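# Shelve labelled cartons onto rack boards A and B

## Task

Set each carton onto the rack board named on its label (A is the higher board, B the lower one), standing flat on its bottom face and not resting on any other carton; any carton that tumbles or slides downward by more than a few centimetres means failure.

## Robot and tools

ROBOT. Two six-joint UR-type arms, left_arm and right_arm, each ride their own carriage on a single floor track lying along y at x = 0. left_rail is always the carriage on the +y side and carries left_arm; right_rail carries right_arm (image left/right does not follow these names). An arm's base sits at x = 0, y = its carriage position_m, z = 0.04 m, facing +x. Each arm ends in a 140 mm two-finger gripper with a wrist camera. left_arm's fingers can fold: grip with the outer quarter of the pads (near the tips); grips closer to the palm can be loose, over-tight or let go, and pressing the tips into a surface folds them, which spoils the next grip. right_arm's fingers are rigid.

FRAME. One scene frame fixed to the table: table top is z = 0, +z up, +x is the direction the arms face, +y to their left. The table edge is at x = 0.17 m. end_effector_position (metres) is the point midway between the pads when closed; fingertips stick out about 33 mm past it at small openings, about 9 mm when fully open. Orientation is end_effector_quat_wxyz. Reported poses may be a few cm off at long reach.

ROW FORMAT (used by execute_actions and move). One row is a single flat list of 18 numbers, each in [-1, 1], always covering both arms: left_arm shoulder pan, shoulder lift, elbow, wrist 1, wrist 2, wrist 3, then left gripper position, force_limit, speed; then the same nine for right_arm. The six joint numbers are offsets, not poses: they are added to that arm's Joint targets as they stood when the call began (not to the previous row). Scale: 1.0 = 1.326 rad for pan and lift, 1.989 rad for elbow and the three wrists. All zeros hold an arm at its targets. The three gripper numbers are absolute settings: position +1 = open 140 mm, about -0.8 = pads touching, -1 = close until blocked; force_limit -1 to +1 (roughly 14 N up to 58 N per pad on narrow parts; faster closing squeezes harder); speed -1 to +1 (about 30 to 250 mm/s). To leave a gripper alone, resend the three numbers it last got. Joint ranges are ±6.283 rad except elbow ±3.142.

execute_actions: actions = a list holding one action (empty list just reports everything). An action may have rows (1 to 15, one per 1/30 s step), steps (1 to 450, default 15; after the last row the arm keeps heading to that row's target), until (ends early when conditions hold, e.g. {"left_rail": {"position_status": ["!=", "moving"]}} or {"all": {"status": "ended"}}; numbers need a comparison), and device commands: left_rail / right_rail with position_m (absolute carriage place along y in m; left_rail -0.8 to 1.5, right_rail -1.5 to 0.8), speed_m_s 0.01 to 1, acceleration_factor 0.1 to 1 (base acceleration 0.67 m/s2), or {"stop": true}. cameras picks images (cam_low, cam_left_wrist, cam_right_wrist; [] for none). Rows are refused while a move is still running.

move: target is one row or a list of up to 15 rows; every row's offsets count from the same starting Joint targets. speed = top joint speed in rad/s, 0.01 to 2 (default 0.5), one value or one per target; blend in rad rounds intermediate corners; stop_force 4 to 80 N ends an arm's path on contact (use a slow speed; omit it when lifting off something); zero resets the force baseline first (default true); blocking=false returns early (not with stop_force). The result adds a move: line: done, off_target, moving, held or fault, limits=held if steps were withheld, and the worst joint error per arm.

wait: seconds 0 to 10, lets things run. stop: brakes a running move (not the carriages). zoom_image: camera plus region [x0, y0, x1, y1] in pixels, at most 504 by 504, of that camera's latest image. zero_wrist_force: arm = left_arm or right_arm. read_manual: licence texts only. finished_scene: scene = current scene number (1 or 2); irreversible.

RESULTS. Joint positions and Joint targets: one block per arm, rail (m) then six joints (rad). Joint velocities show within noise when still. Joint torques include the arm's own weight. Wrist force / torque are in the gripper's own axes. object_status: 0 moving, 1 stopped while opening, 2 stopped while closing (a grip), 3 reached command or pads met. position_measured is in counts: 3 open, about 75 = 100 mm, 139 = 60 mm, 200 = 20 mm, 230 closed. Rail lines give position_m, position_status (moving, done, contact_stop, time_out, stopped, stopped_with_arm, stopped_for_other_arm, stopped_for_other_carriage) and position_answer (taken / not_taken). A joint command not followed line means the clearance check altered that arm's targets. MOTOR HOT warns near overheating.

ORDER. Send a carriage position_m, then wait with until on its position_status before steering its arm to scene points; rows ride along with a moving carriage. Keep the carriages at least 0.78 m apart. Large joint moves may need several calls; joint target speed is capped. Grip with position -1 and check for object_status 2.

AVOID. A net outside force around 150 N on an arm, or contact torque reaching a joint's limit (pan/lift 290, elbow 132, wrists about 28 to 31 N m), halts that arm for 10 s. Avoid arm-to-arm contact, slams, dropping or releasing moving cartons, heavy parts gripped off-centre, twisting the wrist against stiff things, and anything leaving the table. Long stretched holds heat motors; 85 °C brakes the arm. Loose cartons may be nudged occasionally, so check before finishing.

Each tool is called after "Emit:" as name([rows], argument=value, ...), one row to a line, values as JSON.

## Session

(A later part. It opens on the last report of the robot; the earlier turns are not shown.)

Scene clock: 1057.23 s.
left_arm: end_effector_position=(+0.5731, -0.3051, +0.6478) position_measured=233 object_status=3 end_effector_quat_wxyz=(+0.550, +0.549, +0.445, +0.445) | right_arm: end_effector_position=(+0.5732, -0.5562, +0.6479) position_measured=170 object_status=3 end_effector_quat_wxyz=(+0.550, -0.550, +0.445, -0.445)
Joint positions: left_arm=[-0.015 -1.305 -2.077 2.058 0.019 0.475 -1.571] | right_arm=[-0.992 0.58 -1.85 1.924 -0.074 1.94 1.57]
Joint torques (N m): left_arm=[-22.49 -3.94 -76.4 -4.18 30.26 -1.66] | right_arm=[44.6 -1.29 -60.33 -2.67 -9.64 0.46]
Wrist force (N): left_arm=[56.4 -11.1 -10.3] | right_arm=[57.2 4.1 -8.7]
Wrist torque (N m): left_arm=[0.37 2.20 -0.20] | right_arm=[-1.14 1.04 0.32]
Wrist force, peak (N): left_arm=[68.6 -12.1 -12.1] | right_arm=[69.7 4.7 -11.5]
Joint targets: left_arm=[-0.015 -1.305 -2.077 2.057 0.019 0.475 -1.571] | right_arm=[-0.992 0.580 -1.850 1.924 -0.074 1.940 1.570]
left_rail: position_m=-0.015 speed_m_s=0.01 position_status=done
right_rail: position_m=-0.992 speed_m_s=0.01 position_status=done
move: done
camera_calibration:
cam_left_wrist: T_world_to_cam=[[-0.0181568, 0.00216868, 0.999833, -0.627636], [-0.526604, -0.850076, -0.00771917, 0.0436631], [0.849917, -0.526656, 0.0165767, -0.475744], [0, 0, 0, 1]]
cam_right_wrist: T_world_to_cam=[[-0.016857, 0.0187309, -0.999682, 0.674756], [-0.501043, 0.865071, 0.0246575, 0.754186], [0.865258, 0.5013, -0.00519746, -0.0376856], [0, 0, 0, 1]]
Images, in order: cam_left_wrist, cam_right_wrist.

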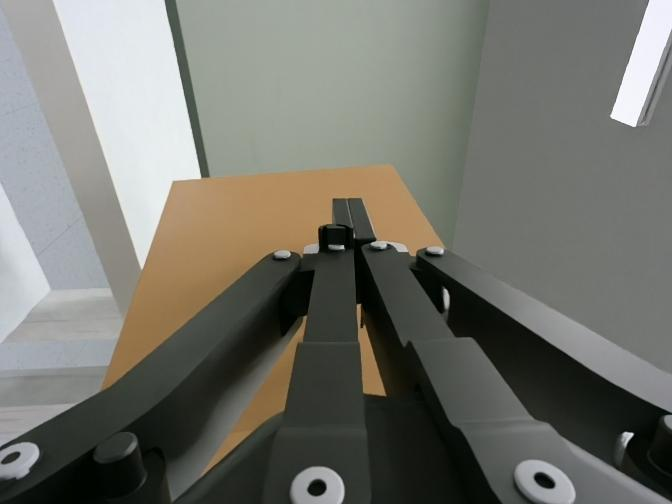

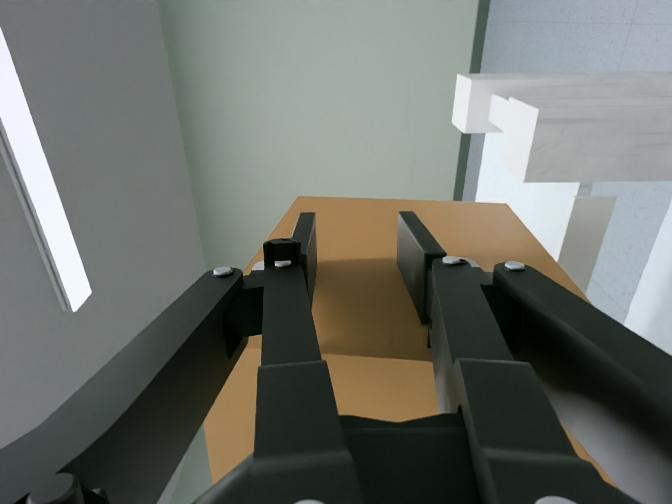

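Emit:
move([
  [0.0989,0.0124,-0.0040,-0.0043,0.0659,0,-1,0.5,0,0.0077,0.0526,-0.0259,-0.0091,0.0051,0,-0.325,0.5,0],
  [0.2086,0.0385,-0.0130,-0.0127,0.1391,0,-1,0.5,0,0.0097,0.1079,-0.0559,-0.0160,0.0065,0,-0.325,0.5,0],
  [0.3049,0.0738,-0.0259,-0.0233,0.2033,0,-1,0.5,0,0.0054,0.1570,-0.0850,-0.0197,0.0036,0,-0.325,0.5,0],
  [0.3629,0.1224,-0.0455,-0.0361,0.2419,0,-1,0.5,0,-0.0211,0.1859,-0.1032,-0.0207,-0.0141,0,-0.325,0.5,0],
], speed=0.07, blend=0.01, cameras=["cam_left_wrist","cam_right_wrist"])

Scene clock: 1074.00 s.
left_arm: end_effector_position=(+0.7082, -0.2350, +0.6478) position_measured=233 object_status=3 end_effector_quat_wxyz=(+0.550, +0.549, +0.445, +0.445) | right_arm: end_effector_position=(+0.7081, -0.4862, +0.6479) position_measured=170 object_status=3 end_effector_quat_wxyz=(+0.550, -0.550, +0.445, -0.445)
Joint positions: left_arm=[-0.015 -0.824 -1.915 1.967 -0.052 0.956 -1.571] | right_arm=[-0.992 0.552 -1.604 1.719 -0.115 1.912 1.57]
Joint torques (N m): left_arm=[-29.3 12.13 -78.2 -15.83 30.49 -1.66] | right_arm=[24.91 -29.08 -61.02 -14.87 -28.99 0.3]
Wrist force (N): left_arm=[54.8 -10.7 -9.2] | right_arm=[55.2 6.0 -9.4]
Wrist torque (N m): left_arm=[0.37 2.16 -0.22] | right_arm=[-1.21 0.90 0.09]
Wrist force, peak (N): left_arm=[60.7 -10.3 -9.6] | right_arm=[61.5 6.0 -11.3]
Joint targets: left_arm=[-0.015 -0.824 -1.915 1.967 -0.052 0.956 -1.571] | right_arm=[-0.992 0.552 -1.604 1.718 -0.115 1.912 1.570]
left_rail: position_m=-0.015 speed_m_s=0.01 position_status=done
right_rail: position_m=-0.992 speed_m_s=0.01 position_status=done
move: done
camera_calibration:
cam_left_wrist: T_world_to_cam=[[-0.0182139, 0.00215126, 0.999832, -0.625327], [-0.526544, -0.850113, -0.00776291, 0.174335], [0.849953, -0.526597, 0.0166166, -0.553708], [0, 0, 0, 1]]
cam_right_wrist: T_world_to_cam=[[-0.0168929, 0.0186992, -0.999682, 0.67579], [-0.501107, 0.865034, 0.0246485, 0.761255], [0.865221, 0.501364, -0.0052426, -0.189396], [0, 0, 0, 1]]
Images, in order: cam_left_wrist, cam_right_wrist.

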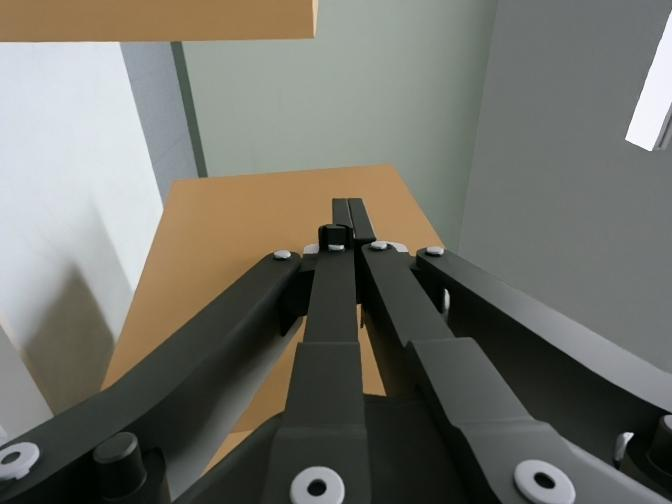

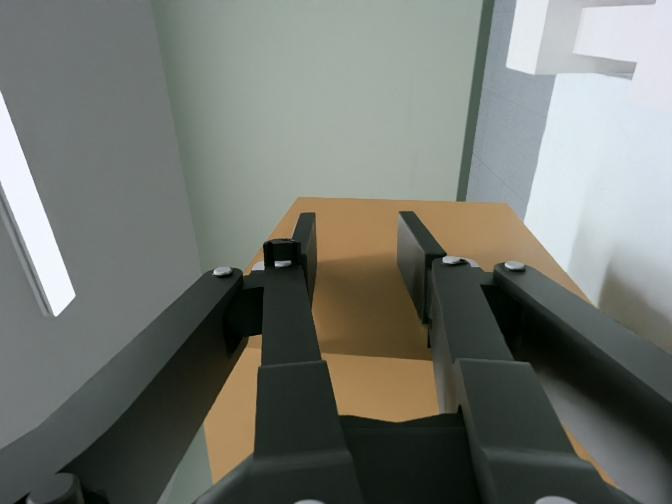

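Emit:
move([
  [0.0491,0.0475,-0.0212,-0.0105,0.0328,0,-1,0.5,0,-0.0241,0.0303,-0.0199,-0.0003,-0.0160,0,-0.325,0.5,0],
  [0.0857,0.0874,-0.0406,-0.0177,0.0571,0,-1,0.5,0,-0.0429,0.0571,-0.0383,0.0002,-0.0286,0,-0.325,0.5,0],
  [0.1149,0.1227,-0.0590,-0.0228,0.0766,0,-1,0.5,0,-0.0586,0.0820,-0.0559,0.0012,-0.0391,0,-0.325,0.5,0],
], speed=0.06, blend=0.01, cameras=[])

Emit:
move(target=[0,0.0110,0.0448,-0.0521,0,0,-1,0.5,0,0,0.0114,0.0426,-0.0501,0,0,-0.325,0.5,0], speed=0.035, stop_force=10, cameras=["cam_left_wrist","cam_right_wrist"])

Scene clock: 1086.90 s.
Wrist force, peak (N): left_arm=[60.3 -9.8 -8.7] | right_arm=[59.7 6.4 -11.4]
left_rail: position_m=-0.015 speed_m_s=0.01 position_status=done
right_rail: position_m=-0.992 speed_m_s=0.01 position_status=done
move: done

Scene clock: 1091.10 s.
left_arm: end_effector_position=(+0.8005, -0.2351, +0.5958) position_measured=233 object_status=3 end_effector_quat_wxyz=(+0.550, +0.549, +0.445, +0.445) | right_arm: end_effector_position=(+0.8003, -0.4862, +0.5936) position_measured=170 object_status=3 end_effector_quat_wxyz=(+0.550, -0.550, +0.445, -0.445)
Joint positions: left_arm=[-0.015 -0.672 -1.739 1.931 -0.193 1.109 -1.571] | right_arm=[-0.992 0.474 -1.481 1.688 -0.208 1.835 1.57]
Joint torques (N m): left_arm=[-52.09 -51.07 -78.27 -4.66 30.01 -2.2] | right_arm=[46.11 -61.3 -58.12 -2.47 -28.59 0.28]
Wrist force (N): left_arm=[57.0 -10.4 -8.7] | right_arm=[57.6 1.4 -9.8]
Wrist torque (N m): left_arm=[0.34 2.32 -0.18] | right_arm=[-0.65 0.80 0.32]
Wrist force, peak (N): left_arm=[61.9 -9.7 -9.2] | right_arm=[62.0 6.4 -12.3]
Joint targets: left_arm=[-0.015 -0.672 -1.739 1.931 -0.193 1.109 -1.571] | right_arm=[-0.992 0.474 -1.481 1.688 -0.208 1.835 1.570]
left_rail: position_m=-0.015 speed_m_s=0.01 position_status=done
right_rail: position_m=-0.992 speed_m_s=0.01 position_status=done
move: contact (left_arm, right_arm)
camera_calibration:
cam_left_wrist: T_world_to_cam=[[-0.0184444, 0.00230942, 0.999827, -0.571392], [-0.526527, -0.850123, -0.00774954, 0.222407], [0.849958, -0.526579, 0.016896, -0.631507], [0, 0, 0, 1]]
cam_right_wrist: T_world_to_cam=[[-0.0167431, 0.018755, -0.999684, 0.622937], [-0.501146, 0.865012, 0.0246219, 0.808772], [0.865201, 0.5014, -0.005084, -0.269595], [0, 0, 0, 1]]
Images, in order: cam_left_wrist, cam_right_wrist.

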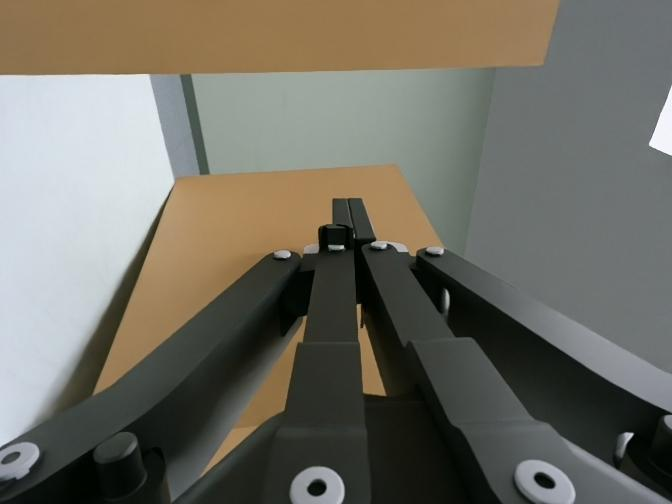

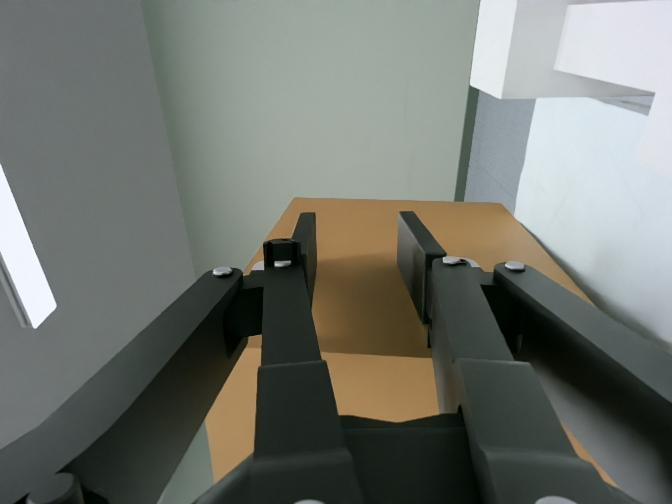

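Emit:
move(target=[0,0.0018,0.0077,-0.0092,0,0,-1,0.5,0,0,0.0018,0.0072,-0.0085,0,0,-0.325,0.5,0], speed=0.02, stop_force=10, cameras=["cam_left_wrist","cam_right_wrist"])

Scene clock: 1098.03 s.
left_arm: end_effector_position=(+0.8003, -0.2349, +0.5911) position_measured=233 object_status=3 end_effector_quat_wxyz=(+0.550, +0.549, +0.445, +0.445) | right_arm: end_effector_position=(+0.8001, -0.4863, +0.5895) position_measured=170 object_status=3 end_effector_quat_wxyz=(+0.550, -0.550, +0.445, -0.445)
Joint positions: left_arm=[-0.015 -0.672 -1.738 1.939 -0.202 1.109 -1.571] | right_arm=[-0.992 0.474 -1.48 1.694 -0.215 1.835 1.57]
Joint torques (N m): left_arm=[-53.12 -43.06 -70.02 -2.27 30.26 -1.56] | right_arm=[45.59 -57.42 -55.18 -1.78 -28.3 -0.13]
Wrist force (N): left_arm=[58.0 -2.5 -7.3] | right_arm=[56.5 -0.3 -10.8]
Wrist torque (N m): left_arm=[0.06 2.40 -0.28] | right_arm=[0.02 0.34 -0.22]
Wrist force, peak (N): left_arm=[59.4 0.6 -8.8] | right_arm=[57.1 -9.2 -15.7]
Joint targets: left_arm=[-0.015 -0.672 -1.738 1.939 -0.202 1.109 -1.571] | right_arm=[-0.992 0.474 -1.480 1.694 -0.215 1.835 1.570]
left_rail: position_m=-0.015 speed_m_s=0.01 position_status=done
right_rail: position_m=-0.992 speed_m_s=0.01 position_status=done
move: contact (left_arm, right_arm)
camera_calibration:
cam_left_wrist: T_world_to_cam=[[-0.01887, 0.00264764, 0.999818, -0.566292], [-0.526524, -0.850126, -0.00768606, 0.222374], [0.849951, -0.526573, 0.0174359, -0.631485], [0, 0, 0, 1]]
cam_right_wrist: T_world_to_cam=[[-0.0165171, 0.018871, -0.999685, 0.618745], [-0.501157, 0.865006, 0.0246089, 0.808871], [0.865199, 0.501406, -0.00483009, -0.269507], [0, 0, 0, 1]]
Images, in order: cam_left_wrist, cam_right_wrist.

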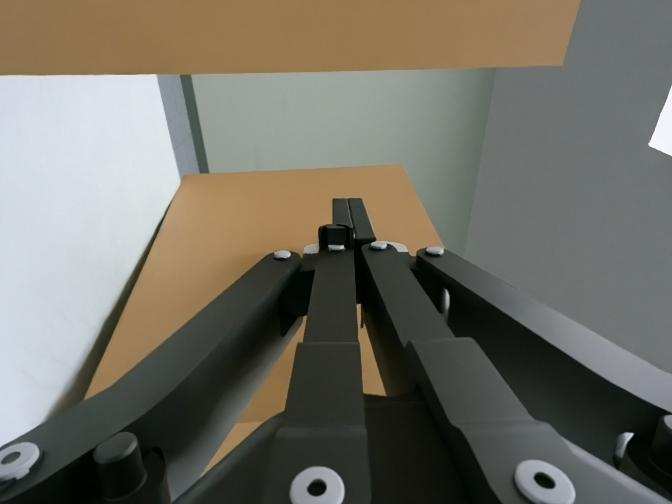

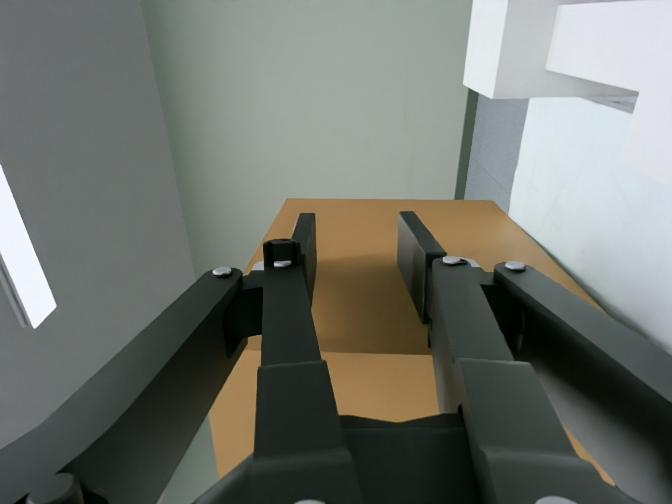

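Supported. Release and retract.

Emit:
move([
  [0.0276,-0.0080,0.0060,-0.0007,0.0184,0,-1,0.5,0,-0.0226,-0.0180,0.0130,-0.0009,-0.0151,0,-0.325,0.5,0],
  [-0.0699,-0.1228,0.0557,0.0262,-0.0466,0,-1,0.5,0,0.0273,-0.0950,0.0592,0.0041,0.0182,0,-0.325,0.5,0],
  [-0.2221,-0.2512,0.0907,0.0768,-0.1481,0,-1,0.5,0,0.0934,-0.1699,0.0910,0.0222,0.0623,0,-0.325,0.5,0],
], speed=[0.03,0.15,0.2])

Scene clock: 1107.40 s.
left_arm: end_effector_position=(+0.6341, -0.2151, +0.6111) position_measured=233 object_status=3 end_effector_quat_wxyz=(+0.550, +0.549, +0.445, +0.445) | right_arm: end_effector_position=(+0.6331, -0.5067, +0.6114) position_measured=170 object_status=3 end_effector_quat_wxyz=(+0.550, -0.550, +0.445, -0.445)
Joint positions: left_arm=[-0.015 -0.966 -2.07 2.119 -0.05 0.814 -1.571] | right_arm=[-0.992 0.598 -1.705 1.875 -0.171 1.958 1.57]
Joint torques (N m): left_arm=[-15.16 -25.67 -42.12 0.79 -2.58 -1.78] | right_arm=[9.25 -49.05 -34.6 0.85 3.73 -0.03]
Wrist force (N): left_arm=[-0.2 -0.4 0.0] | right_arm=[2.7 1.2 3.4]
Wrist torque (N m): left_arm=[-0.05 0.16 -0.29] | right_arm=[-0.45 -0.83 -0.38]
Wrist force, peak (N): left_arm=[58.4 -2.3 -7.3] | right_arm=[57.2 0.0 -11.0]
Joint targets: left_arm=[-0.015 -0.966 -2.071 2.119 -0.049 0.814 -1.571] | right_arm=[-0.992 0.598 -1.705 1.875 -0.171 1.959 1.570]
left_rail: position_m=-0.015 speed_m_s=0.01 position_status=done
right_rail: position_m=-0.992 speed_m_s=0.01 position_status=done
move: done
camera_calibration:
cam_left_wrist: T_world_to_cam=[[-0.0186271, 0.00277919, 0.999823, -0.589576], [-0.526471, -0.850161, -0.00744519, 0.151689], [0.849989, -0.526516, 0.0172992, -0.48006], [0, 0, 0, 1]]
cam_right_wrist: T_world_to_cam=[[-0.0164541, 0.019011, -0.999684, 0.638258], [-0.501095, 0.86504, 0.0246982, 0.742207], [0.865236, 0.501343, -0.00470715, -0.114779], [0, 0, 0, 1]]

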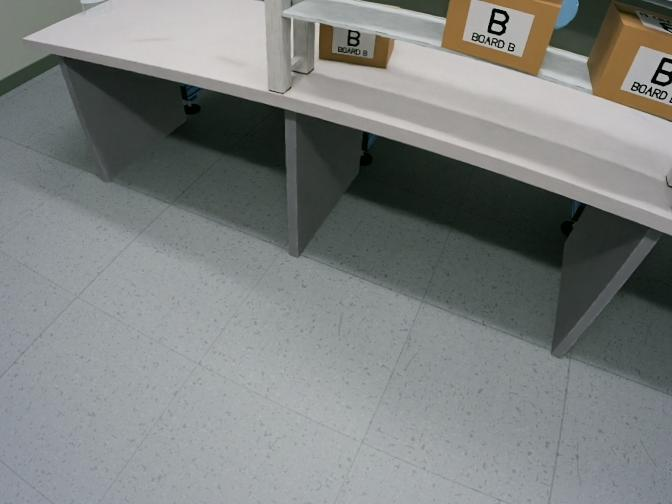

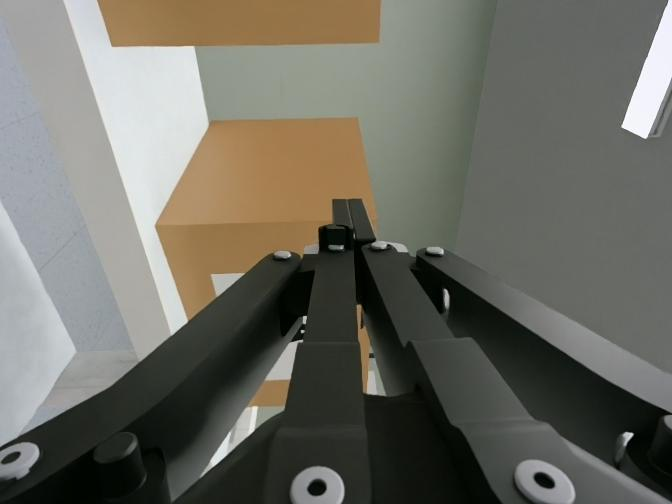

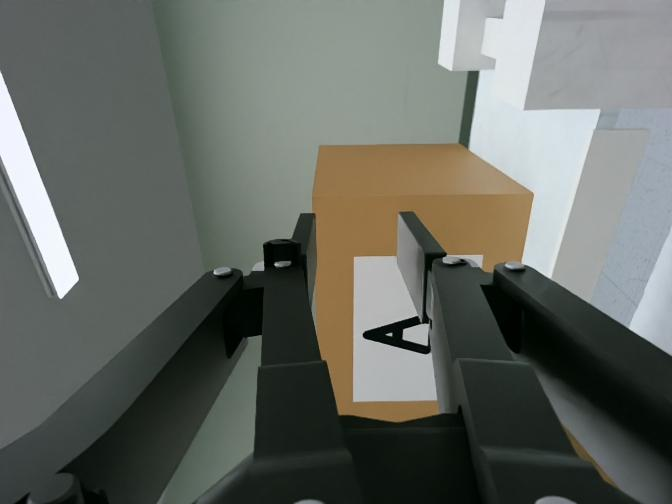

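Emit:
move(target=[-0.3530,0.0134,0.0713,-0.0797,-0.2353,0,-1,0.5,0,-0.0224,-0.1298,0.0887,0.3493,-0.0149,0,-0.325,0.5,0], speed=0.3, cameras=[])

Emit:
execute_actions([
  {"right_rail":{"position_m":-0.93,"speed_m_s":0.1},"left_rail":{"position_m":0.05,"speed_m_s":0.1},"steps":60,"until":{"all":{"status":"ended"}}},
], cameras=["cam_right_wrist"])

Emit:
zoom_image(camera="cam_right_wrist", region=[200, 60, 672, 460])

Scene clock: 1122.77 s.
Wrist force, peak (N): left_arm=[-0.7 -1.2 -0.4] | right_arm=[3.3 -1.0 4.3]
left_rail: position_m=-0.015 speed_m_s=0.01 position_status=done
right_rail: position_m=-0.992 speed_m_s=0.01 position_status=done
move: done

Scene clock: 1123.83 s.
left_arm: end_effector_position=(+0.5431, -0.2699, +0.5256) position_measured=233 object_status=3 end_effector_quat_wxyz=(+0.550, +0.550, +0.445, +0.445) | right_arm: end_effector_position=(+0.4302, -0.5905, +0.4087) position_measured=170 object_status=3 end_effector_quat_wxyz=(-0.287, +0.746, -0.494, +0.342)
Joint positions: left_arm=[0.05 -1.434 -2.053 2.261 -0.208 0.346 -1.571] | right_arm=[-0.93 0.568 -1.877 2.052 0.524 1.929 1.57]
Joint torques (N m): left_arm=[-2.79 -15.23 -40.89 1.03 -2.17 -2] | right_arm=[-14.72 -16.23 -35.08 3.58 -1.91 0]
Wrist force (N): left_arm=[-0.3 -0.4 0.2] | right_arm=[2.9 0.8 2.4]
Wrist torque (N m): left_arm=[-0.02 0.16 -0.28] | right_arm=[-0.26 -0.76 -0.13]
Wrist force, peak (N): left_arm=[-2.8 -0.4 0.0] | right_arm=[4.9 1.5 2.1]
Joint targets: left_arm=[0.050 -1.434 -2.053 2.261 -0.208 0.346 -1.571] | right_arm=[-0.930 0.568 -1.877 2.052 0.524 1.929 1.570]
Tool commands: left_gripper/position=-1.0 left_gripper/force_limit=+0.5 left_gripper/speed=+0.0 right_gripper/position=-0.325 right_gripper/force_limit=+0.5 right_gripper/speed=+0.0
left_rail: position_m=0.050 speed_m_s=0.10 position_status=done
right_rail: position_m=-0.930 speed_m_s=0.10 position_status=done
camera_calibration:
cam_right_wrist: T_world_to_cam=[[-0.55792, -0.326543, -0.762952, 0.36606], [-0.496157, 0.868188, -0.00876161, 0.73151], [0.665247, 0.373656, -0.646396, 0.374726], [0, 0, 0, 1]]
Images, in order: cam_right_wrist.

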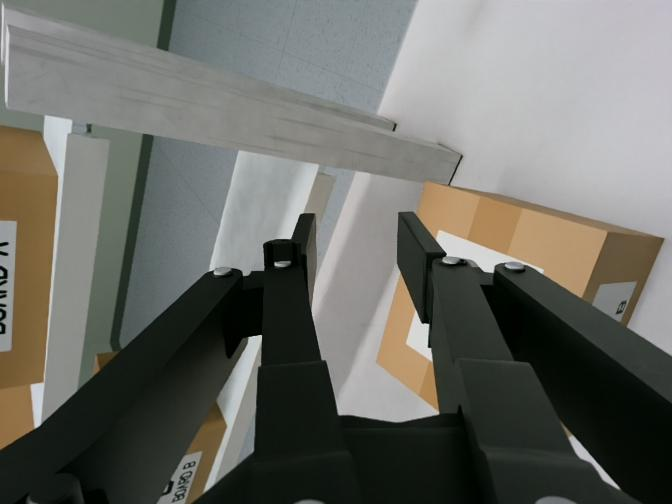

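Scaled by 1.068.

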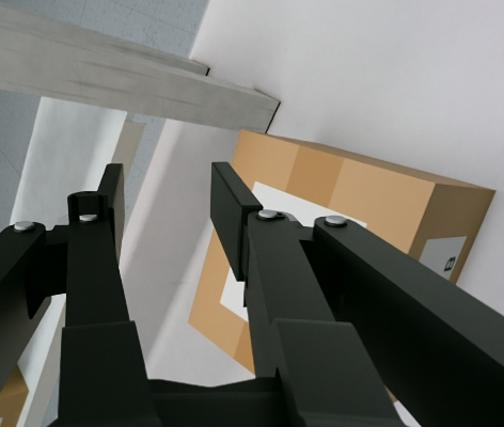

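Emit:
execute_actions([
  {"right_rail":{"position_m":-1.02,"speed_m_s":0.1},"steps":90,"until":{"all":{"status":"ended"}}},
], cameras=[])

Emit:
move([
  [-0.2010,-0.0074,0.0707,-0.0658,-0.1340,0,-1,0.5,0,-0.0648,-0.1402,0.1758,-0.4338,-0.0432,0,-0.325,0.5,0],
  [-0.2010,0.1866,0.1807,-0.3051,-0.1340,0,-1,0.5,0,-0.0648,0.0538,0.2858,-0.6731,-0.0432,0,-0.325,0.5,0],
  [-0.2010,0.3599,0.2151,-0.4550,-0.1340,0,-1,0.5,0,-0.0648,0.2271,0.3202,-0.8230,-0.0432,0,-0.325,0.5,0],
], speed=[0.4,0.2,0.15], blend=0.02, stop_force=25)

Scene clock: 1160.77 s.
Wrist force, peak (N): left_arm=[-0.2 -1.0 0.0] | right_arm=[4.3 1.4 2.2]
Tool commands: left_gripper/position=-1.0 left_gripper/force_limit=+0.5 left_gripper/speed=+0.0 right_gripper/position=-0.325 right_gripper/force_limit=+0.5 right_gripper/speed=+0.0
left_rail: position_m=0.050 speed_m_s=0.10 position_status=done
right_rail: position_m=-1.020 speed_m_s=0.10 position_status=done

Scene clock: 1168.33 s.
left_arm: end_effector_position=(+0.4734, -0.2909, +0.2008) position_measured=233 object_status=3 end_effector_quat_wxyz=(+0.550, +0.550, +0.445, +0.445) | right_arm: end_effector_position=(+0.4736, -0.6790, +0.2012) position_measured=170 object_status=3 end_effector_quat_wxyz=(+0.550, -0.550, +0.445, -0.445)
Joint positions: left_arm=[0.05 -1.701 -1.576 2.689 -1.113 0.08 -1.571] | right_arm=[-1.02 0.482 -1.576 2.689 -1.113 1.843 1.57]
Joint torques (N m): left_arm=[-14.81 -0.87 -11.21 -2.61 -1.7 -1.58] | right_arm=[-11.34 -10.13 -13.88 -6.99 -2.62 0.28]
Wrist force (N): left_arm=[-0.1 -0.5 0.3] | right_arm=[2.8 1.4 3.2]
Wrist torque (N m): left_arm=[-0.06 0.13 -0.28] | right_arm=[-0.30 -0.79 -0.39]
Wrist force, peak (N): left_arm=[0.0 -1.0 0.2] | right_arm=[3.0 1.7 3.6]
Joint targets: left_arm=[0.050 -1.701 -1.576 2.689 -1.113 0.080 -1.571] | right_arm=[-1.020 0.482 -1.576 2.689 -1.113 1.843 1.570]
left_rail: position_m=0.050 speed_m_s=0.10 position_status=done
right_rail: position_m=-1.020 speed_m_s=0.10 position_status=done
move: done
camera_calibration:
cam_left_wrist: T_world_to_cam=[[-0.0181571, 0.00182543, 0.999833, -0.182681], [-0.526529, -0.850119, -0.00800977, -0.000286826], [0.849963, -0.526587, 0.0163969, -0.376125], [0, 0, 0, 1]]
cam_right_wrist: T_world_to_cam=[[-0.016515, 0.0188789, -0.999685, 0.228771], [-0.501043, 0.865072, 0.0246141, 0.821476], [0.865265, 0.501292, -0.00482756, 0.107607], [0, 0, 0, 1]]

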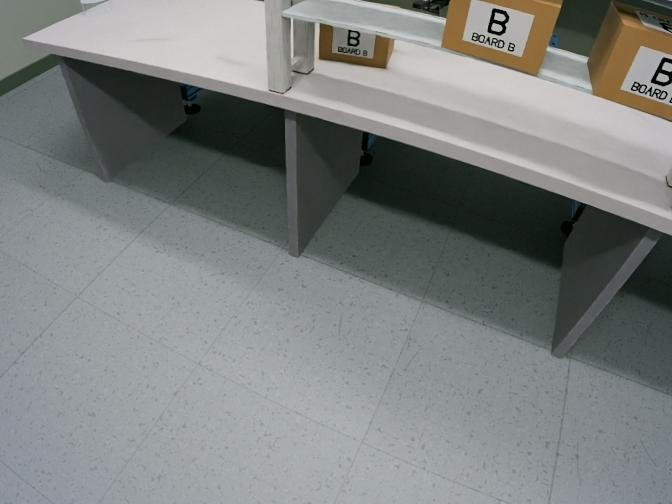

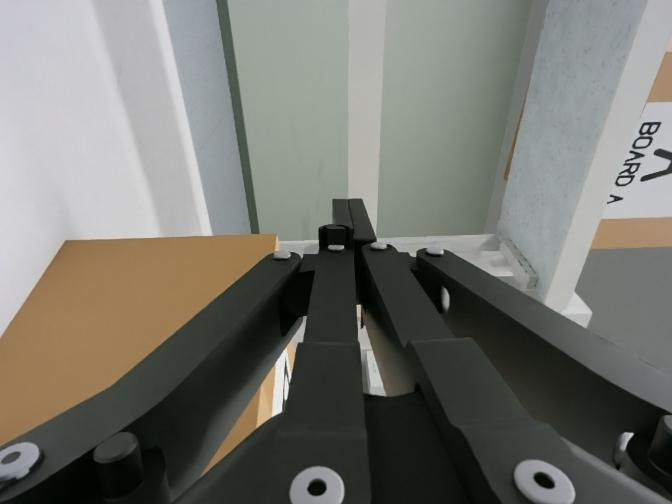

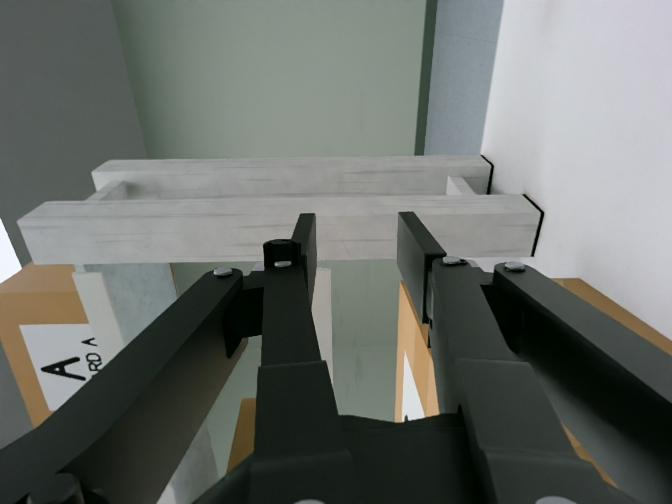

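Emit:
move([
  [0,0.2327,0.0165,-0.1716,0,0,-1,0.5,0,0,0.2327,0.0165,-0.1716,0,0,-0.325,0.5,0],
  [0.1332,0.2438,-0.0090,-0.1536,0.0888,0,-1,0.5,0,0.0745,0.2254,0.0365,-0.1868,0.0497,0,-0.325,0.5,0],
], speed=0.12, stop_force=25)

Scene clock: 1178.73 s.
left_arm: end_effector_position=(+0.5200, -0.2910, +0.1178) position_measured=233 object_status=3 end_effector_quat_wxyz=(+0.550, +0.550, +0.445, +0.445) | right_arm: end_effector_position=(+0.4273, -0.6789, +0.1182) position_measured=170 object_status=3 end_effector_quat_wxyz=(+0.550, -0.550, +0.445, -0.445)
Joint positions: left_arm=[0.05 -1.524 -1.252 2.671 -1.418 0.256 -1.571] | right_arm=[-1.02 0.581 -1.277 2.761 -1.485 1.942 1.57]
Joint torques (N m): left_arm=[10.83 -16.65 -18.94 2.01 2 -1.89] | right_arm=[11.29 -45.22 2.41 -6.87 3.67 0.12]
Wrist force (N): left_arm=[-0.2 -0.2 0.6] | right_arm=[2.6 1.0 3.7]
Wrist torque (N m): left_arm=[0.04 0.14 -0.29] | right_arm=[-0.43 -0.78 -0.40]
Wrist force, peak (N): left_arm=[-1.2 -0.6 -0.2] | right_arm=[3.5 1.7 3.9]
Joint targets: left_arm=[0.050 -1.524 -1.252 2.671 -1.418 0.256 -1.571] | right_arm=[-1.020 0.581 -1.277 2.761 -1.485 1.942 1.570]
left_rail: position_m=0.050 speed_m_s=0.10 position_status=done
right_rail: position_m=-1.020 speed_m_s=0.10 position_status=done
move: done
camera_calibration:
cam_left_wrist: T_world_to_cam=[[-0.0181221, 0.00195529, 0.999834, -0.0988206], [-0.526531, -0.85012, -0.00788093, 0.0234955], [0.849963, -0.526586, 0.0164355, -0.414439], [0, 0, 0, 1]]
cam_right_wrist: T_world_to_cam=[[-0.0164918, 0.0189714, -0.999684, 0.145067], [-0.500985, 0.865104, 0.0246822, 0.800264], [0.865299, 0.501234, -0.0047627, 0.147205], [0, 0, 0, 1]]

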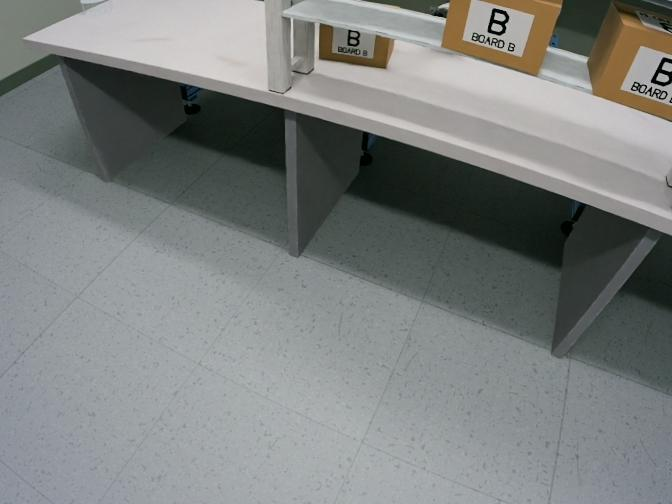

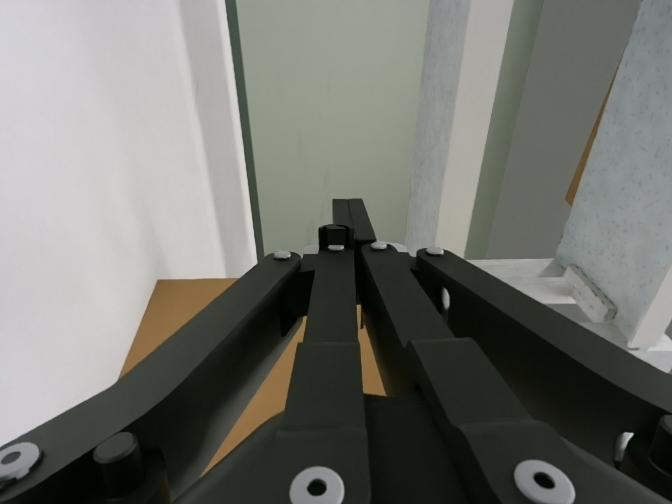

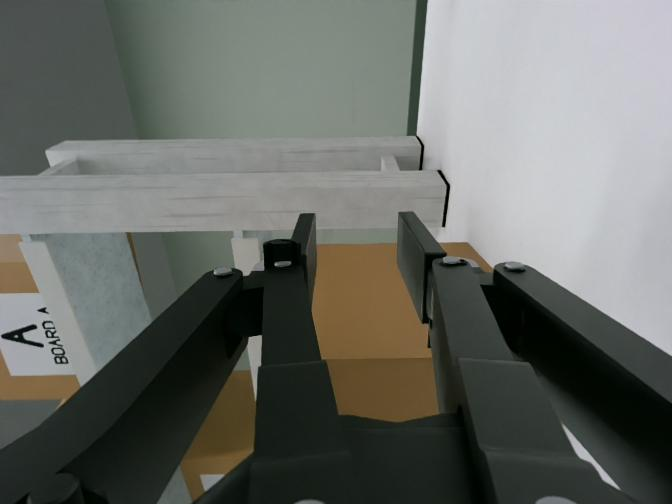

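Emit:
execute_actions([
  {"left_rail":{"position_m":-0.012,"speed_m_s":0.02},"right_rail":{"position_m":-0.958,"speed_m_s":0.02},"steps":150,"until":{"all":{"status":"ended"}}},
], cameras=["cam_left_wrist","cam_right_wrist"])

Scene clock: 1195.67 s.
left_arm: end_effector_position=(+0.5204, -0.3491, +0.1175) position_measured=233 object_status=3 end_effector_quat_wxyz=(+0.548, +0.549, +0.445, +0.446) | right_arm: end_effector_position=(+0.4268, -0.6199, +0.1177) position_measured=170 object_status=3 end_effector_quat_wxyz=(+0.549, -0.549, +0.445, -0.446)
Joint positions: left_arm=[-0.01 -1.523 -1.252 2.672 -1.418 0.254 -1.571] | right_arm=[-0.96 0.581 -1.277 2.762 -1.485 1.944 1.57]
Joint torques (N m): left_arm=[-26.06 -38.84 -34.66 -1.69 13.5 0.38] | right_arm=[10.54 -32.24 -24.65 -2.92 -12.45 0.38]
Wrist force (N): left_arm=[52.4 17.4 9.4] | right_arm=[63.3 -16.5 -22.0]
Wrist torque (N m): left_arm=[-0.45 2.44 -0.54] | right_arm=[0.18 0.06 0.15]
Wrist force, peak (N): left_arm=[80.3 26.0 7.1] | right_arm=[89.3 -23.4 -46.4]
Joint targets: left_arm=[-0.010 -1.523 -1.252 2.672 -1.418 0.254 -1.571] | right_arm=[-0.960 0.581 -1.277 2.762 -1.485 1.944 1.570]
Tool commands: left_gripper/position=-1.0 left_gripper/force_limit=+0.498039 left_gripper/speed=+0.003922 right_gripper/position=-0.32549 right_gripper/force_limit=+0.498039 right_gripper/speed=+0.003922
TORQUE FAULT: the external load on joint 6 (wrist 2) of the left arm reached its load limit, and that arm stopped for 10 seconds. TORQUE FAULT: the external load on joint 6 (wrist 2) of the right arm reached its load limit, and that arm stopped for 10 seconds. A torque fault puts only its own arm into a fault stop. Those arms' remaining commands of this call were not run. Those arms' targets are now where they stood when their stops ended, not their last commands. Those arms keep their grips as last carried out and accept commands again: back off and push less far. Each of those arms stops again whenever a joint's load reaches its limit.
left_rail: position_m=-0.010 speed_m_s=0.02 position_status=stopped_with_arm position_answer=taken
right_rail: position_m=-0.960 speed_m_s=0.02 position_status=stopped_with_arm position_answer=taken
camera_calibration:
cam_left_wrist: T_world_to_cam=[[-0.0180368, -0.0000248185, 0.999837, -0.0991307], [-0.524024, -0.851651, -0.00947439, -0.0273476], [0.851513, -0.524109, 0.015348, -0.445132], [0, 0, 0, 1]]
cam_right_wrist: T_world_to_cam=[[-0.0175011, 0.018321, -0.999679, 0.143505], [-0.49885, 0.866339, 0.0246105, 0.748834], [0.866511, 0.499121, -0.00602248, 0.116355], [0, 0, 0, 1]]
Images, in order: cam_left_wrist, cam_right_wrist.

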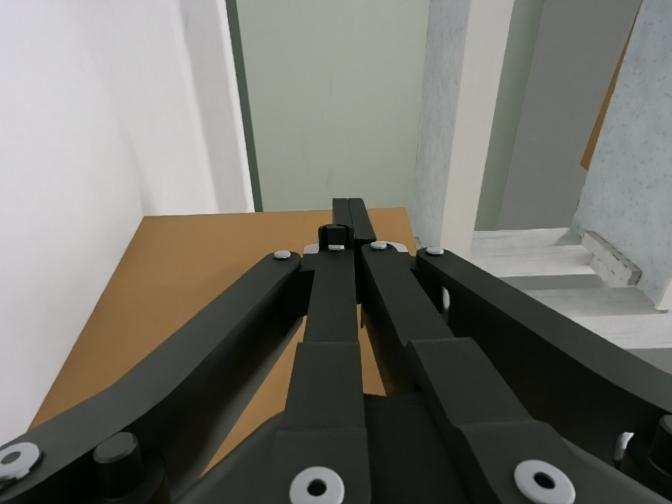

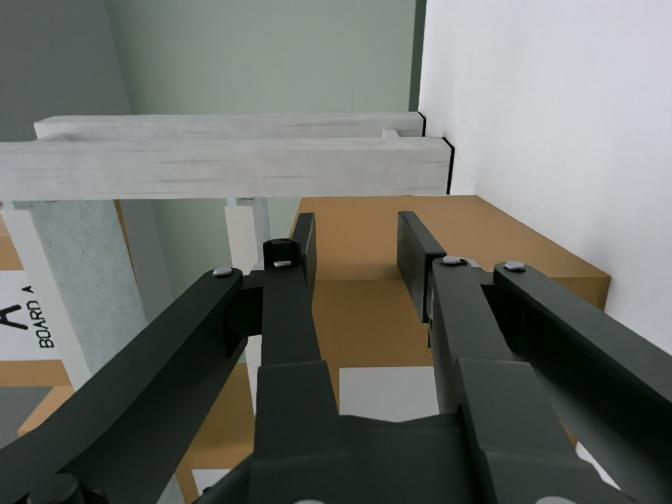

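Emit:
execute_actions([
  {"left_rail":{"position_m":0.03,"speed_m_s":0.03},"right_rail":{"position_m":-1.0,"speed_m_s":0.03},"steps":150,"until":{"all":{"status":"ended"}}},
], cameras=["cam_left_wrist","cam_right_wrist"])

Scene clock: 1201.60 s.
left_arm: end_effector_position=(+0.5204, -0.3086, +0.1175) position_measured=233 object_status=3 end_effector_quat_wxyz=(+0.548, +0.549, +0.445, +0.446) | right_arm: end_effector_position=(+0.4268, -0.6603, +0.1177) position_measured=170 object_status=3 end_effector_quat_wxyz=(+0.549, -0.549, +0.445, -0.446)
Joint positions: left_arm=[0.03 -1.523 -1.252 2.672 -1.418 0.254 -1.571] | right_arm=[-1 0.581 -1.277 2.762 -1.485 1.944 1.57]
Joint torques (N m): left_arm=[10.49 -39.28 -3.05 1.47 -1.25 0.26] | right_arm=[-13.24 -33 0.64 -3.04 2.99 0.27]
Wrist force (N): left_arm=[-0.3 -0.1 0.0] | right_arm=[-4.2 5.0 3.7]
Wrist torque (N m): left_arm=[0.04 0.17 -0.28] | right_arm=[0.50 0.73 -0.41]
Wrist force, peak (N): left_arm=[53.0 14.6 7.5] | right_arm=[63.4 -15.7 -26.6]
Joint targets: left_arm=[0.030 -1.523 -1.252 2.672 -1.418 0.254 -1.571] | right_arm=[-1.000 0.581 -1.277 2.762 -1.485 1.944 1.570]
Tool commands: left_gripper/position=-1.0 left_gripper/force_limit=+0.498039 left_gripper/speed=+0.003922 right_gripper/position=-0.32549 right_gripper/force_limit=+0.498039 right_gripper/speed=+0.003922
left_rail: position_m=0.030 speed_m_s=0.03 position_status=done
right_rail: position_m=-1.000 speed_m_s=0.03 position_status=done
camera_calibration:
cam_left_wrist: T_world_to_cam=[[-0.0180348, -0.0000668043, 0.999837, -0.0991365], [-0.524024, -0.85165, -0.00950912, 0.00712743], [0.851513, -0.52411, 0.0153244, -0.423914], [0, 0, 0, 1]]
cam_right_wrist: T_world_to_cam=[[-0.0175073, 0.0183169, -0.999679, 0.144243], [-0.498848, 0.86634, 0.0246101, 0.783844], [0.866512, 0.499119, -0.00602991, 0.136529], [0, 0, 0, 1]]
Images, in order: cam_left_wrist, cam_right_wrist.

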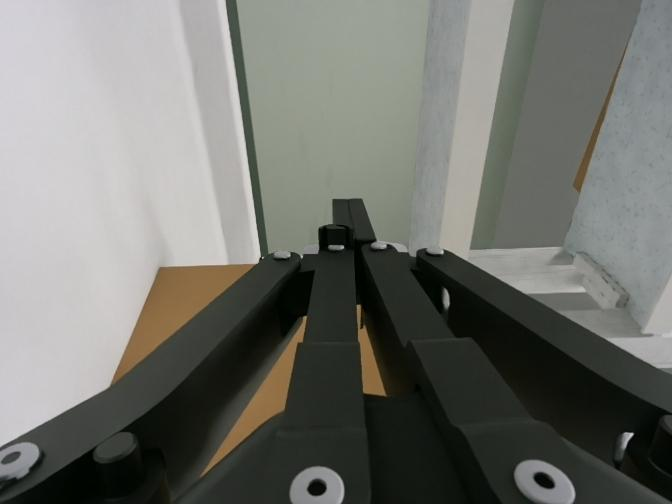

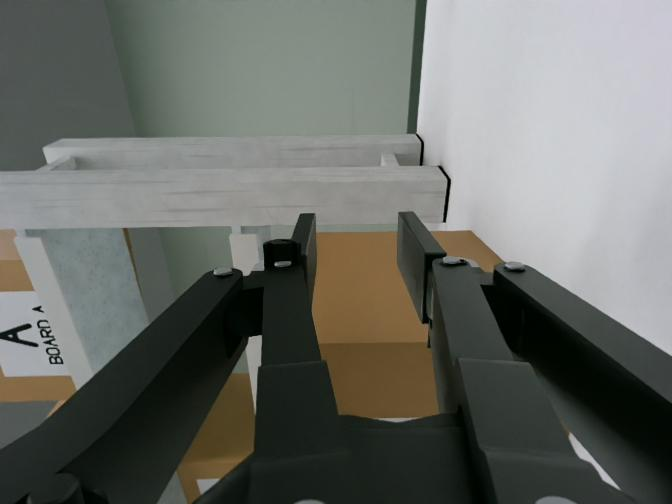

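Emit:
move([
  [0,0,0,0,0,0,-1,0.5,0,-0.0747,-0.3986,-0.0712,0.3369,-0.0506,0,-0.325,0.5,0],
  [0,0,0,0,0,0,-1,0.5,0,-0.0098,-0.4525,-0.3570,0.99,-0.0075,0,-0.325,0.5,0],
], speed=[0.3,0.5], cameras=[])

Emit:
execute_actions([
  {"right_rail":{"position_m":-0.9,"speed_m_s":0.1},"steps":60,"until":{"all":{"status":"ended"}}},
], cameras=["cam_right_wrist"])

Emit:
zoom_image(camera="cam_right_wrist", region=[200, 60, 672, 460])

Scene clock: 1222.47 s.
Wrist force, peak (N): left_arm=[-0.8 -0.4 0.5] | right_arm=[-3.8 6.5 3.6]
left_rail: position_m=0.030 speed_m_s=0.03 position_status=done
right_rail: position_m=-1.000 speed_m_s=0.03 position_status=done
move: done

Scene clock: 1223.87 s.
left_arm: end_effector_position=(+0.5204, -0.3088, +0.1175) position_measured=233 object_status=3 end_effector_quat_wxyz=(+0.548, +0.549, +0.445, +0.446) | right_arm: end_effector_position=(+0.4399, -0.5547, +0.4151) position_measured=170 object_status=3 end_effector_quat_wxyz=(-0.303, +0.737, -0.493, +0.349)
Joint positions: left_arm=[0.03 -1.523 -1.252 2.672 -1.418 0.254 -1.571] | right_arm=[-0.9 0.568 -1.877 2.052 0.484 1.929 1.57]
Joint torques (N m): left_arm=[11.28 -37.35 -11.77 1.12 -1.66 0.17] | right_arm=[9.73 -12.23 -44.73 3.59 1.41 -0.04]
Wrist force (N): left_arm=[-0.4 -0.3 0.5] | right_arm=[-4.2 5.1 2.6]
Wrist torque (N m): left_arm=[0.01 0.19 -0.28] | right_arm=[0.68 0.81 -0.15]
Wrist force, peak (N): left_arm=[-0.5 -0.6 0.7] | right_arm=[-5.7 4.6 2.7]
Joint targets: left_arm=[0.030 -1.523 -1.252 2.672 -1.418 0.254 -1.571] | right_arm=[-0.900 0.568 -1.877 2.052 0.484 1.929 1.570]
Tool commands: left_gripper/position=-1.0 left_gripper/force_limit=+0.5 left_gripper/speed=+0.0 right_gripper/position=-0.325 right_gripper/force_limit=+0.5 right_gripper/speed=+0.0
left_rail: position_m=0.030 speed_m_s=0.03 position_status=done
right_rail: position_m=-0.900 speed_m_s=0.10 position_status=done
camera_calibration:
cam_right_wrist: T_world_to_cam=[[-0.532732, -0.310172, -0.787394, 0.396154], [-0.495416, 0.868628, -0.00698507, 0.704439], [0.686119, 0.386366, -0.61641, 0.344417], [0, 0, 0, 1]]
Images, in order: cam_right_wrist.

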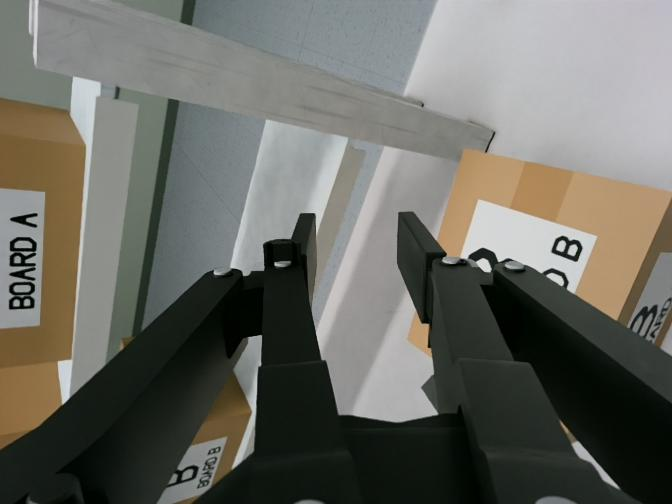

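Scaled by 1.068.

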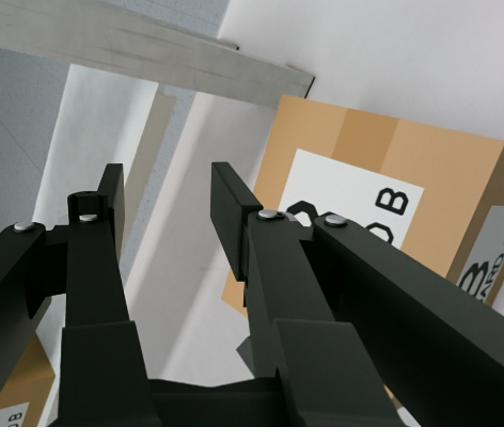

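Emit:
execute_actions([
  {"right_rail":{"position_m":-1.01,"speed_m_s":0.1},"steps":90,"until":{"all":{"status":"ended"}}},
], cameras=[])

Emit:
move([
  [0,0,0,0,0,0,-1,0.5,0,-0.0649,0.0539,0.2858,-0.6530,-0.0430,0,-0.325,0.5,0],
  [-0.1339,-0.0115,0.0249,-0.0183,-0.0876,0,-1,0.5,0,-0.0649,0.2271,0.3202,-0.8029,-0.0430,0,-0.325,0.5,0],
  [-0.1339,-0.0115,0.0249,-0.0183,-0.0876,0,-1,0.5,0,-0.0649,0.4599,0.3366,-0.9745,-0.0430,0,-0.325,0.5,0],
], speed=[0.45,0.2,0.15], blend=0.02, cameras=[])

Emit:
execute_actions([
  {"left_rail":{"position_m":-0.011,"speed_m_s":0.03},"right_rail":{"position_m":-0.968,"speed_m_s":0.03},"steps":150,"until":{"all":{"status":"ended"}}},
], cameras=["cam_left_wrist","cam_right_wrist"])

Scene clock: 1272.67 s.
Wrist force, peak (N): left_arm=[-0.6 -0.5 0.6] | right_arm=[-6.6 4.1 2.9]
Tool commands: left_gripper/position=-1.0 left_gripper/force_limit=+0.5 left_gripper/speed=+0.0 right_gripper/position=-0.325 right_gripper/force_limit=+0.5 right_gripper/speed=+0.0
left_rail: position_m=0.030 speed_m_s=0.03 position_status=done
right_rail: position_m=-1.010 speed_m_s=0.10 position_status=done

Scene clock: 1280.43 s.
Wrist force, peak (N): left_arm=[-1.4 -0.2 0.4] | right_arm=[-4.2 6.2 3.4]
left_rail: position_m=0.030 speed_m_s=0.03 position_status=done
right_rail: position_m=-1.010 speed_m_s=0.10 position_status=done
move: done; blend cut to 0 rad at target 1

Scene clock: 1282.13 s.
left_arm: end_effector_position=(+0.4734, -0.3519, +0.1179) position_measured=233 object_status=3 end_effector_quat_wxyz=(+0.550, +0.550, +0.445, +0.445) | right_arm: end_effector_position=(+0.4735, -0.6275, +0.1177) position_measured=170 object_status=3 end_effector_quat_wxyz=(+0.549, -0.550, +0.445, -0.445)
Joint positions: left_arm=[-0.011 -1.701 -1.268 2.722 -1.454 0.08 -1.571] | right_arm=[-0.968 0.482 -1.267 2.722 -1.454 1.844 1.57]
Joint torques (N m): left_arm=[-12.97 -45.16 -17.26 -1.36 -1.11 0] | right_arm=[-9.88 -22.33 -10.39 -6.44 -2.36 -0.01]
Wrist force (N): left_arm=[1.2 -0.1 -1.4] | right_arm=[-4.2 5.1 3.1]
Wrist torque (N m): left_arm=[-0.06 0.15 -0.28] | right_arm=[0.54 0.77 -0.40]
Wrist force, peak (N): left_arm=[0.7 -1.0 -2.0] | right_arm=[-5.1 5.4 3.5]
Joint targets: left_arm=[-0.011 -1.701 -1.268 2.722 -1.454 0.080 -1.571] | right_arm=[-0.968 0.482 -1.267 2.722 -1.454 1.844 1.570]
Tool commands: left_gripper/position=-1.0 left_gripper/force_limit=+0.5 left_gripper/speed=+0.0 right_gripper/position=-0.325 right_gripper/force_limit=+0.5 right_gripper/speed=+0.0
left_rail: position_m=-0.011 speed_m_s=0.03 position_status=done
right_rail: position_m=-0.968 speed_m_s=0.03 position_status=done
camera_calibration:
cam_left_wrist: T_world_to_cam=[[-0.0181162, 0.00213942, 0.999834, -0.0996014], [-0.526842, -0.849928, -0.0077273, -0.0526352], [0.84977, -0.526894, 0.0165246, -0.406872], [0, 0, 0, 1]]
cam_right_wrist: T_world_to_cam=[[-0.0176338, 0.0183022, -0.999677, 0.144481], [-0.500052, 0.865644, 0.024669, 0.778848], [0.865816, 0.500326, -0.00611249, 0.0808104], [0, 0, 0, 1]]
Images, in order: cam_left_wrist, cam_right_wrist.

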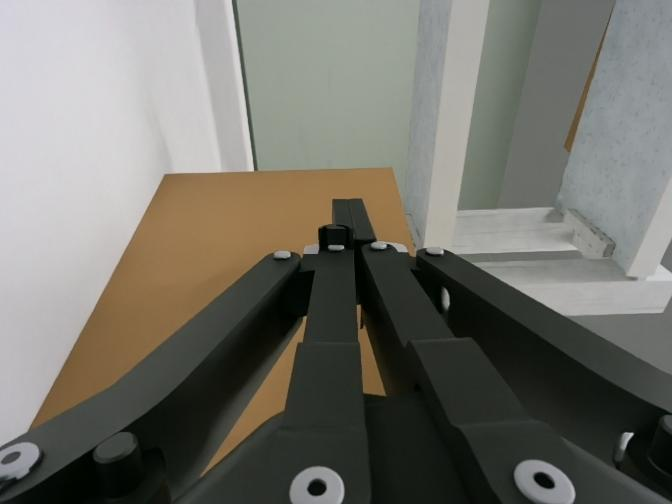

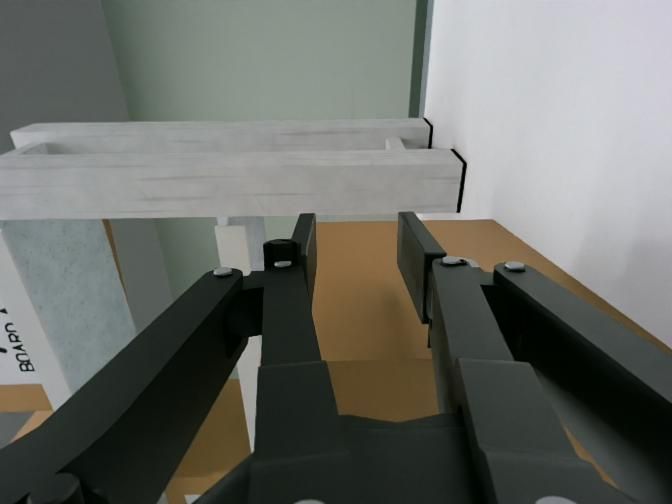

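Continue: contact light first.

Emit:
execute_actions([
  {"left_rail":{"position_m":-0.014,"speed_m_s":0.01},"right_rail":{"position_m":-0.964,"speed_m_s":0.01},"steps":60,"until":{"all":{"status":"ended"}}},
], cameras=["cam_right_wrist"])

Scene clock: 1285.70 s.
left_arm: end_effector_position=(+0.4734, -0.3548, +0.1180) position_measured=233 object_status=3 end_effector_quat_wxyz=(+0.550, +0.550, +0.445, +0.445) | right_arm: end_effector_position=(+0.4735, -0.6236, +0.1177) position_measured=170 object_status=3 end_effector_quat_wxyz=(+0.549, -0.550, +0.445, -0.445)
Joint positions: left_arm=[-0.014 -1.701 -1.268 2.722 -1.454 0.08 -1.571] | right_arm=[-0.964 0.482 -1.267 2.722 -1.454 1.844 1.57]
Joint torques (N m): left_arm=[-6.59 -24.74 -16.17 -0.26 0.59 0.32] | right_arm=[-7.24 -32.05 -12.73 -5.23 -2 0.03]
Wrist force (N): left_arm=[7.0 0.1 -1.5] | right_arm=[-4.3 5.2 3.3]
Wrist torque (N m): left_arm=[-0.03 0.49 -0.29] | right_arm=[0.56 0.80 -0.41]
Wrist force, peak (N): left_arm=[6.8 -0.5 -3.4] | right_arm=[-4.8 5.4 3.6]
Joint targets: left_arm=[-0.014 -1.701 -1.268 2.722 -1.454 0.080 -1.571] | right_arm=[-0.964 0.482 -1.267 2.722 -1.454 1.844 1.570]
Tool commands: left_gripper/position=-1.0 left_gripper/force_limit=+0.5 left_gripper/speed=+0.0 right_gripper/position=-0.325 right_gripper/force_limit=+0.5 right_gripper/speed=+0.0
left_rail: position_m=-0.014 speed_m_s=0.01 position_status=done
right_rail: position_m=-0.964 speed_m_s=0.01 position_status=done
camera_calibration:
cam_right_wrist: T_world_to_cam=[[-0.0176124, 0.0183134, -0.999677, 0.144415], [-0.500053, 0.865643, 0.024668, 0.775443], [0.865816, 0.500326, -0.00608841, 0.0788226], [0, 0, 0, 1]]
Images, in order: cam_right_wrist.

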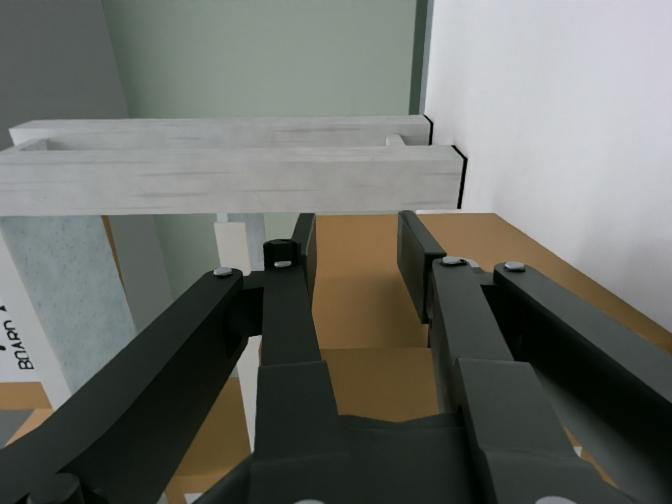

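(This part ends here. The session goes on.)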